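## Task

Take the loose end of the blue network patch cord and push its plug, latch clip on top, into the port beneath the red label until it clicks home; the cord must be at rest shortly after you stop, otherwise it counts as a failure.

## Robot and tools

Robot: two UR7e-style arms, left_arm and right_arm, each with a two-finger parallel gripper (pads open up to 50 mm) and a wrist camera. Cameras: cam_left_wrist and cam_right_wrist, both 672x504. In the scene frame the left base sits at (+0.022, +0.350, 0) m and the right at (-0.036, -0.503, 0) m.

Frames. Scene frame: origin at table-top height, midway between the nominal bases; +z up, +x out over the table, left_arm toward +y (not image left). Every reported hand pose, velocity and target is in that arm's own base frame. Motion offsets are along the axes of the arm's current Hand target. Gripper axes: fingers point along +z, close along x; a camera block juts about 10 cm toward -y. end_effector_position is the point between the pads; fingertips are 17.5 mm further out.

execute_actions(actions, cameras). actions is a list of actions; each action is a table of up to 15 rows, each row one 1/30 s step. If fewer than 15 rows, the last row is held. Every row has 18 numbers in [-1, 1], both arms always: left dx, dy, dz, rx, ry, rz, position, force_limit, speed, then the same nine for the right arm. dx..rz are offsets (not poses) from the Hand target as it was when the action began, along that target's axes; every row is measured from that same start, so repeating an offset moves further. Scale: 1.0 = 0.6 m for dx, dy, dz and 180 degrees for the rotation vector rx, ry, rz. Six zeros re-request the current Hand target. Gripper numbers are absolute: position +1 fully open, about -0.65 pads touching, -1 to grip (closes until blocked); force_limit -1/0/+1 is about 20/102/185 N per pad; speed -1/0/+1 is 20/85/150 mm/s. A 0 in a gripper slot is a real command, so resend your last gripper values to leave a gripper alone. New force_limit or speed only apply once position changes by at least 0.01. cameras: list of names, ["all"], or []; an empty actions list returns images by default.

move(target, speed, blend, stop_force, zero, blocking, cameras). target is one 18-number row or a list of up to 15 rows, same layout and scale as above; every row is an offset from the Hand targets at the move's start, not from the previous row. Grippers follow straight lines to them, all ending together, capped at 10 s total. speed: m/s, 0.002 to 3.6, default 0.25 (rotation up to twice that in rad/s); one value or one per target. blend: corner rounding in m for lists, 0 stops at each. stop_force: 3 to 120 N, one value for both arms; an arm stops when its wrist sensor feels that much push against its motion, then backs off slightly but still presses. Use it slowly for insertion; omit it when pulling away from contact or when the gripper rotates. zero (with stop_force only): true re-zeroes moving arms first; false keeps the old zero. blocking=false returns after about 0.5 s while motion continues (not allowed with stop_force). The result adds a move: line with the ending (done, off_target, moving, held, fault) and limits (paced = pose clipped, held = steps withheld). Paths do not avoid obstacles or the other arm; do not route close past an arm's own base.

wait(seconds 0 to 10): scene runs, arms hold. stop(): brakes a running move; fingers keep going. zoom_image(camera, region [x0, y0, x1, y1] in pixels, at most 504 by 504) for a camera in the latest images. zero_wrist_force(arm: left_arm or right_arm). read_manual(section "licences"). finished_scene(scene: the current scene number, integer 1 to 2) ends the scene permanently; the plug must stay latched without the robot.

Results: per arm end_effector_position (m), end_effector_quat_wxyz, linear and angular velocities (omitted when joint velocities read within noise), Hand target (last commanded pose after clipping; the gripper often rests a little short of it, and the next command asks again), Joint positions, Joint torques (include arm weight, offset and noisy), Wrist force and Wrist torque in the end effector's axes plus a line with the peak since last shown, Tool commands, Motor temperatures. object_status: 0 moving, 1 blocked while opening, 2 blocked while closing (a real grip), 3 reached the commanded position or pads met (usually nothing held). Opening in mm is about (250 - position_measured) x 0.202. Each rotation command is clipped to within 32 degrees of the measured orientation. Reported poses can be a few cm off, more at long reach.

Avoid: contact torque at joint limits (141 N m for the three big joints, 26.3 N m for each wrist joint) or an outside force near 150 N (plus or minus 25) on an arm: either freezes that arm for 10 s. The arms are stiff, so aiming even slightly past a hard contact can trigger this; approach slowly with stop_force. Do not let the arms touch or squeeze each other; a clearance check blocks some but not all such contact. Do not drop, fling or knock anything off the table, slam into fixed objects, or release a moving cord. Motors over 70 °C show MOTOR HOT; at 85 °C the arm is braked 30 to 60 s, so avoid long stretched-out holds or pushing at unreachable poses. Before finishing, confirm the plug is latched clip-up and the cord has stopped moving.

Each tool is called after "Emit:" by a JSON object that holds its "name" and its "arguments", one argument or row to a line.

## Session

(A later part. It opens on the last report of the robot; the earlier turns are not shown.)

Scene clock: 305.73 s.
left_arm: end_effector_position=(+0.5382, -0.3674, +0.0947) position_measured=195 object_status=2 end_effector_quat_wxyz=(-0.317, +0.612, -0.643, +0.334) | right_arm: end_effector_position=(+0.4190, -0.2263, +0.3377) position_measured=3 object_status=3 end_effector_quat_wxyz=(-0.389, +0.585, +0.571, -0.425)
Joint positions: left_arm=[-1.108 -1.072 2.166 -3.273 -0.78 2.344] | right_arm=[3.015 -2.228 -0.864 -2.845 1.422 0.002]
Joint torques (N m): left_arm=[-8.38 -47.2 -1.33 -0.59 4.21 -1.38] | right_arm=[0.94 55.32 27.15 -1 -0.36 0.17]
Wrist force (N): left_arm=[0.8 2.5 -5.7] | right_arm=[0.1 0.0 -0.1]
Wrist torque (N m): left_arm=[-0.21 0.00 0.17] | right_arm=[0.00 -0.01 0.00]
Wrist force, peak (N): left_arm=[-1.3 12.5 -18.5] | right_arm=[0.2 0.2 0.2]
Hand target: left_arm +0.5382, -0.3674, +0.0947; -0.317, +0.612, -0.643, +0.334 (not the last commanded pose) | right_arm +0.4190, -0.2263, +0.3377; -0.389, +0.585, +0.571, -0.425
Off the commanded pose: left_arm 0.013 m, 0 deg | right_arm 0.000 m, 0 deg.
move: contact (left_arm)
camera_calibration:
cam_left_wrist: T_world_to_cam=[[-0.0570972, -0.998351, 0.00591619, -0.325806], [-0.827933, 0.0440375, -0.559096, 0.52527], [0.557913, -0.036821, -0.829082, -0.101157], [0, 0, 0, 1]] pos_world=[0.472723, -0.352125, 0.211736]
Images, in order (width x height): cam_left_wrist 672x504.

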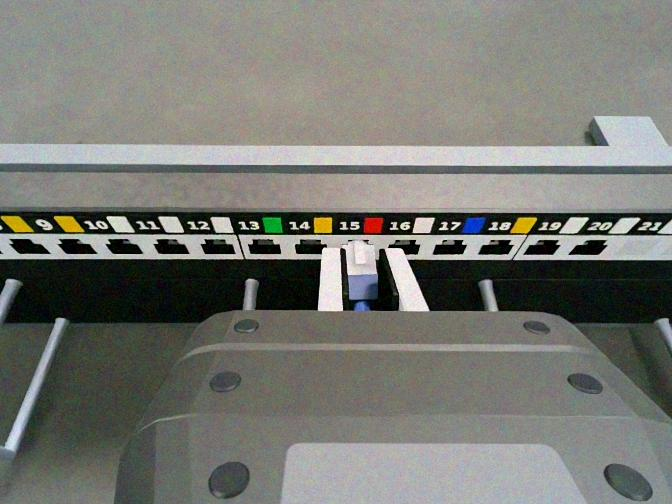

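Emit:
{"name": "move", "arguments": {
  "target": [0,-0.0124,0.0177,0,0,0,-1,-0.8,-0.8,0,0,0,0,0,0,1,1,1],
  "speed": 0.012,
  "stop_force": 45,
  "cameras": ["cam_left_wrist"]
}}

Emit:
{"name": "zoom_image", "arguments": {
  "camera": "cam_left_wrist",
  "region": [310, 205, 410, 305]
}}

Scene clock: 311.87 s.
left_arm: end_effector_position=(+0.5512, -0.3680, +0.0947) position_measured=195 object_status=2 end_effector_quat_wxyz=(-0.317, +0.612, -0.643, +0.334) | right_arm: end_effector_position=(+0.4190, -0.2263, +0.3377) position_measured=3 object_status=3 end_effector_quat_wxyz=(-0.389, +0.585, +0.571, -0.425)
Joint positions: left_arm=[-1.084 -1.054 2.137 -3.28 -0.793 2.371] | right_arm=[3.015 -2.228 -0.864 -2.845 1.422 0.002]
Joint torques (N m): left_arm=[20.2 -25.38 -32.36 -5.62 2.65 1.59] | right_arm=[1.5 55.82 27.97 -1.15 -0.25 0.1]
Wrist force (N): left_arm=[1.5 13.1 -28.7] | right_arm=[0.0 0.0 0.0]
Wrist torque (N m): left_arm=[-0.18 -0.03 0.09] | right_arm=[-0.01 0.00 -0.01]
Wrist force, peak (N): left_arm=[0.0 18.0 -37.9] | right_arm=[0.2 0.1 0.3]
Hand target: left_arm +0.5512, -0.3680, +0.0947; -0.317, +0.612, -0.643, +0.334 | right_arm +0.4190, -0.2263, +0.3377; -0.389, +0.585, +0.571, -0.425
Off the commanded pose: left_arm 0.000 m, 0 deg | right_arm 0.000 m, 0 deg.
move: done
camera_calibration:
cam_left_wrist: T_world_to_cam=[[-0.0570972, -0.998351, 0.00591619, -0.325663], [-0.827933, 0.0440375, -0.559096, 0.53606], [0.557913, -0.036821, -0.829082, -0.108432], [0, 0, 0, 1]] pos_world=[0.485723, -0.352725, 0.211736]
Images, in order (width x height): cam_left_wrist 672x504.

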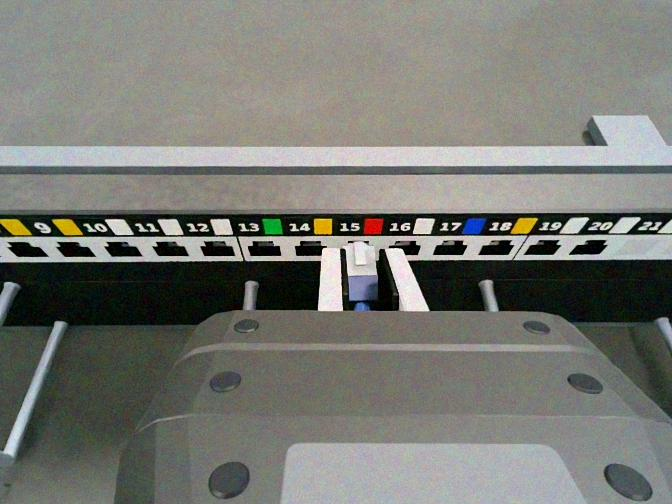

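Scaled by 5.040 from the camera's 672x504 image, which has a finer 960x720 frame.

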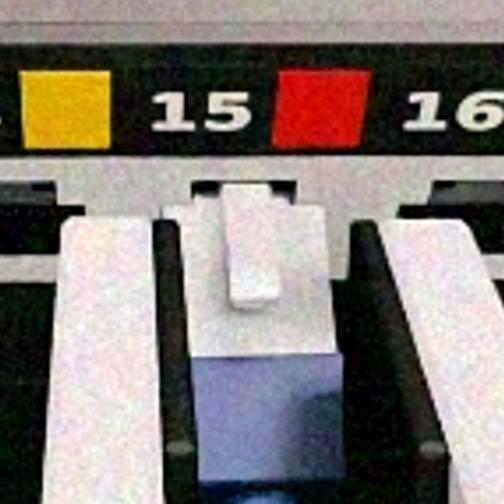

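Emit:
{"name": "wait", "arguments": {
  "seconds": 0.3,
  "cameras": ["cam_left_wrist"]
}}

Emit:
{"name": "zoom_image", "arguments": {
  "camera": "cam_left_wrist",
  "region": [310, 225, 410, 325]
}}

Scene clock: 315.70 s.
left_arm: end_effector_position=(+0.5512, -0.3680, +0.0947) position_measured=195 object_status=2 end_effector_quat_wxyz=(-0.317, +0.612, -0.643, +0.334) | right_arm: end_effector_position=(+0.4190, -0.2263, +0.3377) position_measured=3 object_status=3 end_effector_quat_wxyz=(-0.389, +0.585, +0.571, -0.425)
Joint positions: left_arm=[-1.084 -1.054 2.137 -3.28 -0.793 2.371] | right_arm=[3.015 -2.228 -0.864 -2.845 1.422 0.002]
Joint torques (N m): left_arm=[18.67 -25.06 -31.07 -3.65 2.72 1.43] | right_arm=[1.03 55.84 27.9 -1.16 -0.32 0.03]
Wrist force (N): left_arm=[1.6 13.1 -28.6] | right_arm=[0.0 0.0 0.0]
Wrist torque (N m): left_arm=[-0.14 -0.03 0.10] | right_arm=[0.00 0.00 -0.01]
Wrist force, peak (N): left_arm=[1.6 13.9 -28.8] | right_arm=[0.3 -0.2 0.1]
Hand target: left_arm +0.5512, -0.3680, +0.0947; -0.317, +0.612, -0.643, +0.334 | right_arm +0.4190, -0.2263, +0.3377; -0.389, +0.585, +0.571, -0.425
Tool commands: left_gripper/position=-1.0 left_gripper/force_limit=-0.8 left_gripper/speed=-0.8 right_gripper/position=+1.0 right_gripper/force_limit=+1.0 right_gripper/speed=+1.0
Off the commanded pose: left_arm 0.000 m, 0 deg | right_arm 0.000 m, 0 deg.
wait: 0.30 s; at rest from the start
camera_calibration:
cam_left_wrist: T_world_to_cam=[[-0.0570972, -0.998351, 0.00591619, -0.325663], [-0.827933, 0.0440375, -0.559096, 0.53606], [0.557913, -0.036821, -0.829082, -0.108432], [0, 0, 0, 1]] pos_world=[0.485723, -0.352725, 0.211736]
Images, in order (width x height): cam_left_wrist 672x504.

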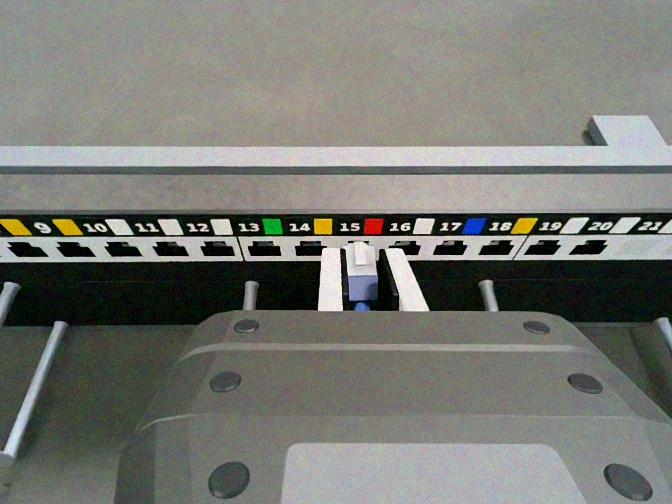

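Scaled by 5.040 from the camera's 672x504 image, which has a finer 960x720 frame.

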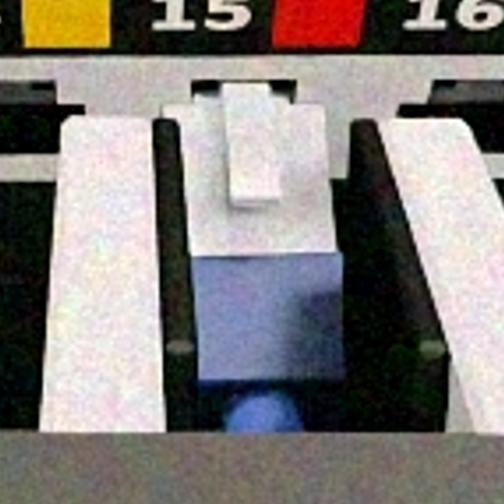

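Emit:
{"name": "move", "arguments": {
  "target": [0,0.0028,-0.0041,0,0,0,-1,-0.8,-0.8,0,0,0,0,0,0,1,1,1],
  "speed": 0.006,
  "cameras": ["cam_left_wrist"]
}}

Emit:
{"name": "zoom_image", "arguments": {
  "camera": "cam_left_wrist",
  "region": [310, 225, 410, 325]
}}

Scene clock: 339.03 s.
left_arm: end_effector_position=(+0.5483, -0.3679, +0.0948) position_measured=195 object_status=2 end_effector_quat_wxyz=(-0.317, +0.612, -0.643, +0.334) | right_arm: end_effector_position=(+0.4190, -0.2263, +0.3377) position_measured=3 object_status=3 end_effector_quat_wxyz=(-0.389, +0.585, +0.571, -0.425)
Joint positions: left_arm=[-1.089 -1.058 2.143 -3.279 -0.79 2.365] | right_arm=[3.015 -2.228 -0.864 -2.845 1.422 0.002]
Joint torques (N m): left_arm=[-23.37 -45.53 5.81 1.11 -0.09 -1.27] | right_arm=[0.93 56.37 28.34 -1.11 -0.16 0.25]
Motor temperatures (°C): left_arm=[36 46 49 49 47 38] | right_arm=[44 42 34 43 40 40]
Wrist force (N): left_arm=[1.3 -25.2 23.4] | right_arm=[0.1 0.1 0.1]
Wrist torque (N m): left_arm=[-0.43 -0.01 0.25] | right_arm=[0.01 -0.01 0.00]
Wrist force, peak (N): left_arm=[1.3 -25.2 23.4] | right_arm=[0.1 -0.1 0.3]
Hand target: left_arm +0.5482, -0.3679, +0.0947; -0.317, +0.612, -0.643, +0.334 | right_arm +0.4190, -0.2263, +0.3377; -0.389, +0.585, +0.571, -0.425
Off the commanded pose: left_arm 0.000 m, 0 deg | right_arm 0.000 m, 0 deg.
move: done
camera_calibration:
cam_left_wrist: T_world_to_cam=[[-0.0569609, -0.998359, 0.00588187, -0.325691], [-0.827863, 0.0439387, -0.559207, 0.53366], [0.558031, -0.0367223, -0.829007, -0.106762], [0, 0, 0, 1]] pos_world=[0.482822, -0.352526, 0.211836]
Images, in order (width x height): cam_left_wrist 672x504.

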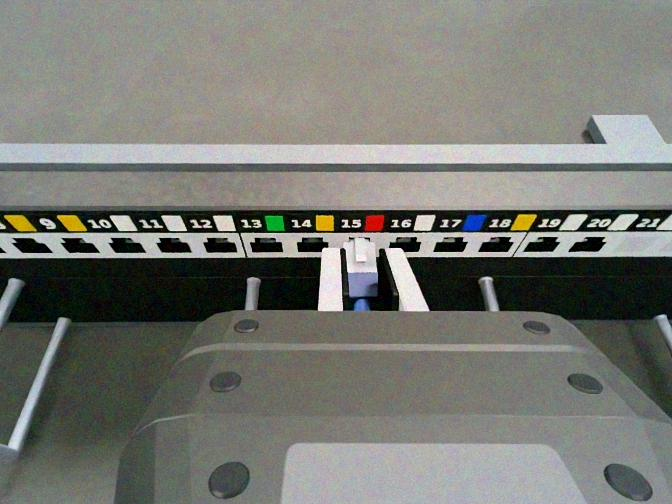

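Scaled by 5.040 from the camera's 672x504 image, which has a finer 960x720 frame.

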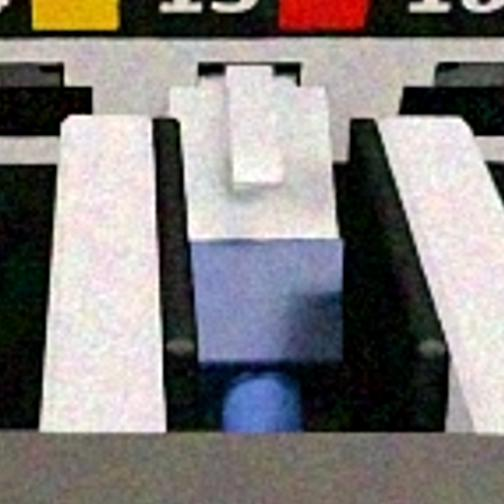

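Emit:
{"name": "move", "arguments": {
  "target": [0,-0.0014,0.00205,0,0,0,-1,-0.8,-0.8,0,0,0,0,0,0,1,1,1],
  "speed": 0.006
}}

Emit:
{"name": "execute_actions", "arguments": {
  "actions": [
    [[0,0,0,0,0,0,0,-0.8,-0.9,0,0,0,0,0,0,1,1,1]]
  ],
  "cameras": ["cam_left_wrist"]
}}

Emit:
{"name": "zoom_image", "arguments": {
  "camera": "cam_left_wrist",
  "region": [310, 225, 410, 325]
}}

Scene clock: 345.33 s.
left_arm: end_effector_position=(+0.5496, -0.3680, +0.0947) position_measured=195 object_status=2 end_effector_quat_wxyz=(-0.316, +0.612, -0.643, +0.334) | right_arm: end_effector_position=(+0.4190, -0.2263, +0.3377) position_measured=3 object_status=3 end_effector_quat_wxyz=(-0.389, +0.585, +0.571, -0.425)
Joint positions: left_arm=[-1.087 -1.056 2.14 -3.28 -0.792 2.368] | right_arm=[3.015 -2.228 -0.864 -2.845 1.422 0.002]
Joint torques (N m): left_arm=[6.4 -28.33 -27.3 -5.38 -1.18 1.35] | right_arm=[1 56.36 27.85 -1.02 -0.23 0.15]
Wrist force (N): left_arm=[-0.4 -6.1 1.3] | right_arm=[0.0 -0.2 -0.1]
Wrist torque (N m): left_arm=[-0.41 -0.05 0.13] | right_arm=[-0.02 0.01 -0.01]
Wrist force, peak (N): left_arm=[0.5 -27.3 25.5] | right_arm=[0.2 -0.1 0.2]
Hand target: left_arm +0.5497, -0.3680, +0.0947; -0.317, +0.612, -0.643, +0.334 | right_arm +0.4190, -0.2263, +0.3377; -0.389, +0.585, +0.571, -0.425
Off the commanded pose: left_arm 0.000 m, 0 deg | right_arm 0.000 m, 0 deg.
move: done

Scene clock: 346.03 s.
left_arm: end_effector_position=(+0.5497, -0.3680, +0.0947) position_measured=152 object_status=3 end_effector_quat_wxyz=(-0.317, +0.612, -0.643, +0.334) | right_arm: end_effector_position=(+0.4190, -0.2263, +0.3377) position_measured=3 object_status=3 end_effector_quat_wxyz=(-0.389, +0.585, +0.571, -0.425)
Joint positions: left_arm=[-1.087 -1.056 2.14 -3.28 -0.792 2.368] | right_arm=[3.015 -2.228 -0.864 -2.845 1.422 0.002]
Joint torques (N m): left_arm=[9.49 -34.02 -29.68 -5.25 3.03 1.39] | right_arm=[0.64 55.86 28.96 -1.02 -0.2 0.27]
Wrist force (N): left_arm=[0.6 -1.1 0.3] | right_arm=[-0.1 0.1 -0.1]
Wrist torque (N m): left_arm=[-0.31 -0.05 0.13] | right_arm=[0.00 0.01 0.00]
Wrist force, peak (N): left_arm=[-0.6 -5.2 0.8] | right_arm=[0.1 0.1 -0.1]
Hand target: left_arm +0.5497, -0.3680, +0.0947; -0.317, +0.612, -0.643, +0.334 | right_arm +0.4190, -0.2263, +0.3377; -0.389, +0.585, +0.571, -0.425
Off the commanded pose: left_arm 0.000 m, 0 deg | right_arm 0.000 m, 0 deg.
camera_calibration:
cam_left_wrist: T_world_to_cam=[[-0.0571829, -0.998346, 0.00586494, -0.325694], [-0.827973, 0.0441402, -0.559028, 0.53486], [0.557844, -0.0368228, -0.829128, -0.107552], [0, 0, 0, 1]] pos_world=[0.484223, -0.352725, 0.211737]
Images, in order (width x height): cam_left_wrist 672x504.

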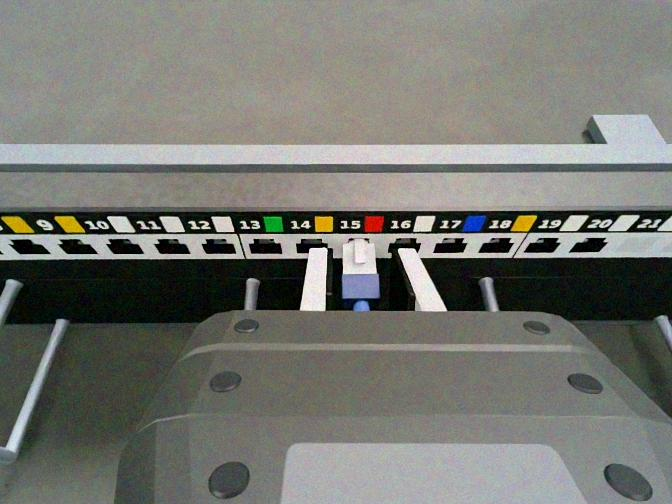

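Scaled by 5.040 from the camera's 672x504 image, which has a finer 960x720 frame.

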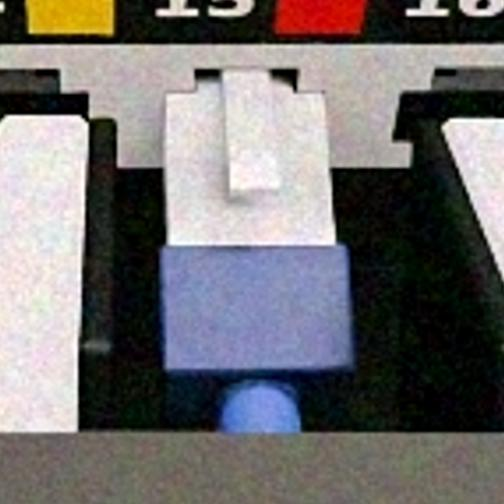

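Emit:
{"name": "move", "arguments": {
  "target": [
    [0,0.0957,-0.1367,0,0,0,0,-0.8,-0.9,0,0,0,0,0,0,1,1,1],
    [-0.133,0.0137,-0.194,0,0,0,0,-0.8,-0.9,0,0,0,0,0,0,1,1,1]
  ],
  "speed": [0.06,0.2],
  "blend": 0.01,
  "cameras": ["cam_left_wrist"]
}}

Emit:
{"name": "zoom_image", "arguments": {
  "camera": "cam_left_wrist",
  "region": [0, 60, 260, 200]
}}

Emit:
{"name": "zoom_image", "arguments": {
  "camera": "cam_left_wrist",
  "region": [380, 60, 580, 200]
}}

Scene clock: 353.80 s.
left_arm: end_effector_position=(+0.4540, -0.2832, +0.1550) position_measured=152 object_status=3 end_effector_quat_wxyz=(-0.317, +0.612, -0.643, +0.334) | right_arm: end_effector_position=(+0.4190, -0.2263, +0.3377) position_measured=3 object_status=3 end_effector_quat_wxyz=(-0.389, +0.585, +0.571, -0.425)
Joint positions: left_arm=[-1.217 -1.477 2.475 -3.077 -0.722 2.208] | right_arm=[3.015 -2.228 -0.864 -2.845 1.422 0.002]
Joint torques (N m): left_arm=[10.39 -30.9 -2.66 -0.85 0.08 1.38] | right_arm=[0.65 56.62 29.13 -1.11 -0.31 0.15]
Wrist force (N): left_arm=[0.8 -0.7 0.6] | right_arm=[0.2 0.0 0.0]
Wrist torque (N m): left_arm=[-0.25 -0.11 0.14] | right_arm=[-0.01 -0.03 0.00]
Wrist force, peak (N): left_arm=[-0.9 -1.8 0.2] | right_arm=[0.1 -0.3 0.0]
Hand target: left_arm +0.4540, -0.2832, +0.1551; -0.317, +0.612, -0.643, +0.334 | right_arm +0.4190, -0.2263, +0.3377; -0.389, +0.585, +0.571, -0.425
Off the commanded pose: left_arm 0.000 m, 0 deg | right_arm 0.000 m, 0 deg.
move: done
camera_calibration:
cam_left_wrist: T_world_to_cam=[[-0.0571798, -0.998347, 0.0058602, -0.24686], [-0.827927, 0.0441373, -0.559096, 0.485589], [0.557913, -0.0368208, -0.829082, -0.00108673], [0, 0, 0, 1]] pos_world=[0.388523, -0.267925, 0.272036]
Images, in order (width x height): cam_left_wrist 672x504.

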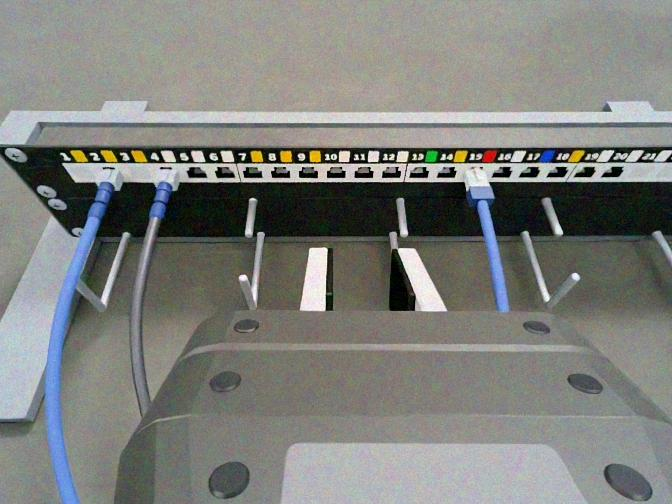

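Scaled by 1.938 from the camera's 672x504 image, which has a finer 960x720 frame.

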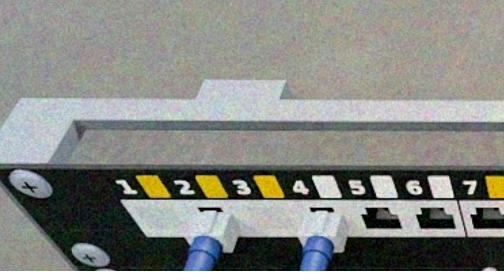

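Scaled by 2.520 from the camera's 672x504 image, which has a finer 960x720 frame.

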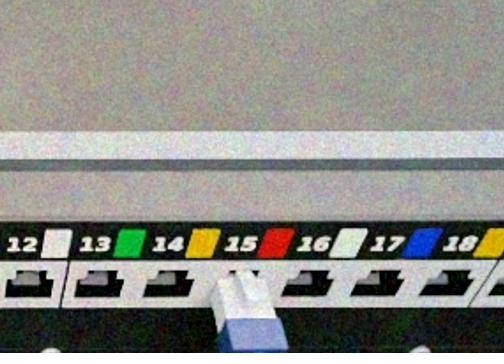

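Emit:
{"name": "zoom_image", "arguments": {
  "camera": "cam_left_wrist",
  "region": [75, 140, 205, 230]
}}

Emit:
{"name": "zoom_image", "arguments": {
  "camera": "cam_left_wrist",
  "region": [420, 140, 550, 230]
}}

Scaled by 3.877 from the camera's 672x504 image, which has a finer 960x720 frame.

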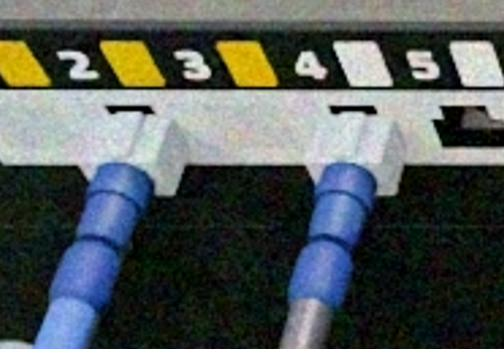

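Scaled by 3.877 from the camera's 672x504 image, which has a finer 960x720 frame.

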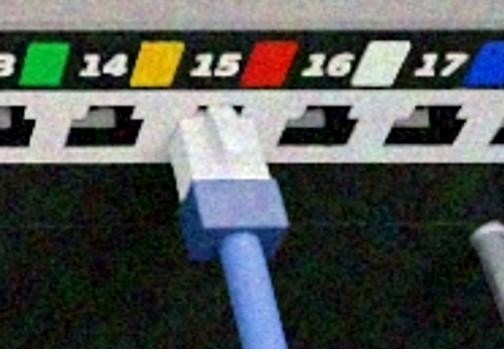

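Emit:
{"name": "wait", "arguments": {
  "seconds": 1,
  "cameras": []
}}

Emit:
{"name": "finished_scene", "arguments": {
  "scene": 1
}}

Scene clock: 363.10 s.
left_arm: end_effector_position=(+0.4540, -0.2832, +0.1551) position_measured=152 object_status=3 end_effector_quat_wxyz=(-0.317, +0.612, -0.643, +0.334) | right_arm: end_effector_position=(+0.4190, -0.2263, +0.3377) position_measured=3 object_status=3 end_effector_quat_wxyz=(-0.389, +0.585, +0.571, -0.425)
Joint positions: left_arm=[-1.217 -1.477 2.475 -3.077 -0.722 2.208] | right_arm=[3.015 -2.228 -0.864 -2.845 1.422 0.002]
Joint torques (N m): left_arm=[10.86 -31.14 -2.41 -0.81 -0.03 -1.16] | right_arm=[1.11 56.56 27.83 -1.08 -0.19 0.21]
Wrist force (N): left_arm=[0.7 -0.8 0.7] | right_arm=[0.2 0.0 0.1]
Wrist torque (N m): left_arm=[-0.26 -0.09 0.14] | right_arm=[0.00 -0.02 0.00]
Wrist force, peak (N): left_arm=[1.0 -0.8 0.7] | right_arm=[-0.2 0.1 0.2]
Hand target: left_arm +0.4540, -0.2832, +0.1551; -0.317, +0.612, -0.643, +0.334 | right_arm +0.4190, -0.2263, +0.3377; -0.389, +0.585, +0.571, -0.425
Tool commands: left_gripper/position=+0.0 left_gripper/force_limit=-0.8 left_gripper/speed=-0.9 right_gripper/position=+1.0 right_gripper/force_limit=+1.0 right_gripper/speed=+1.0
Off the commanded pose: left_arm 0.000 m, 0 deg | right_arm 0.000 m, 0 deg.
wait: 1.00 s; at rest from the start
No camera images: "cameras" was empty.

The scene is finished: the task was done.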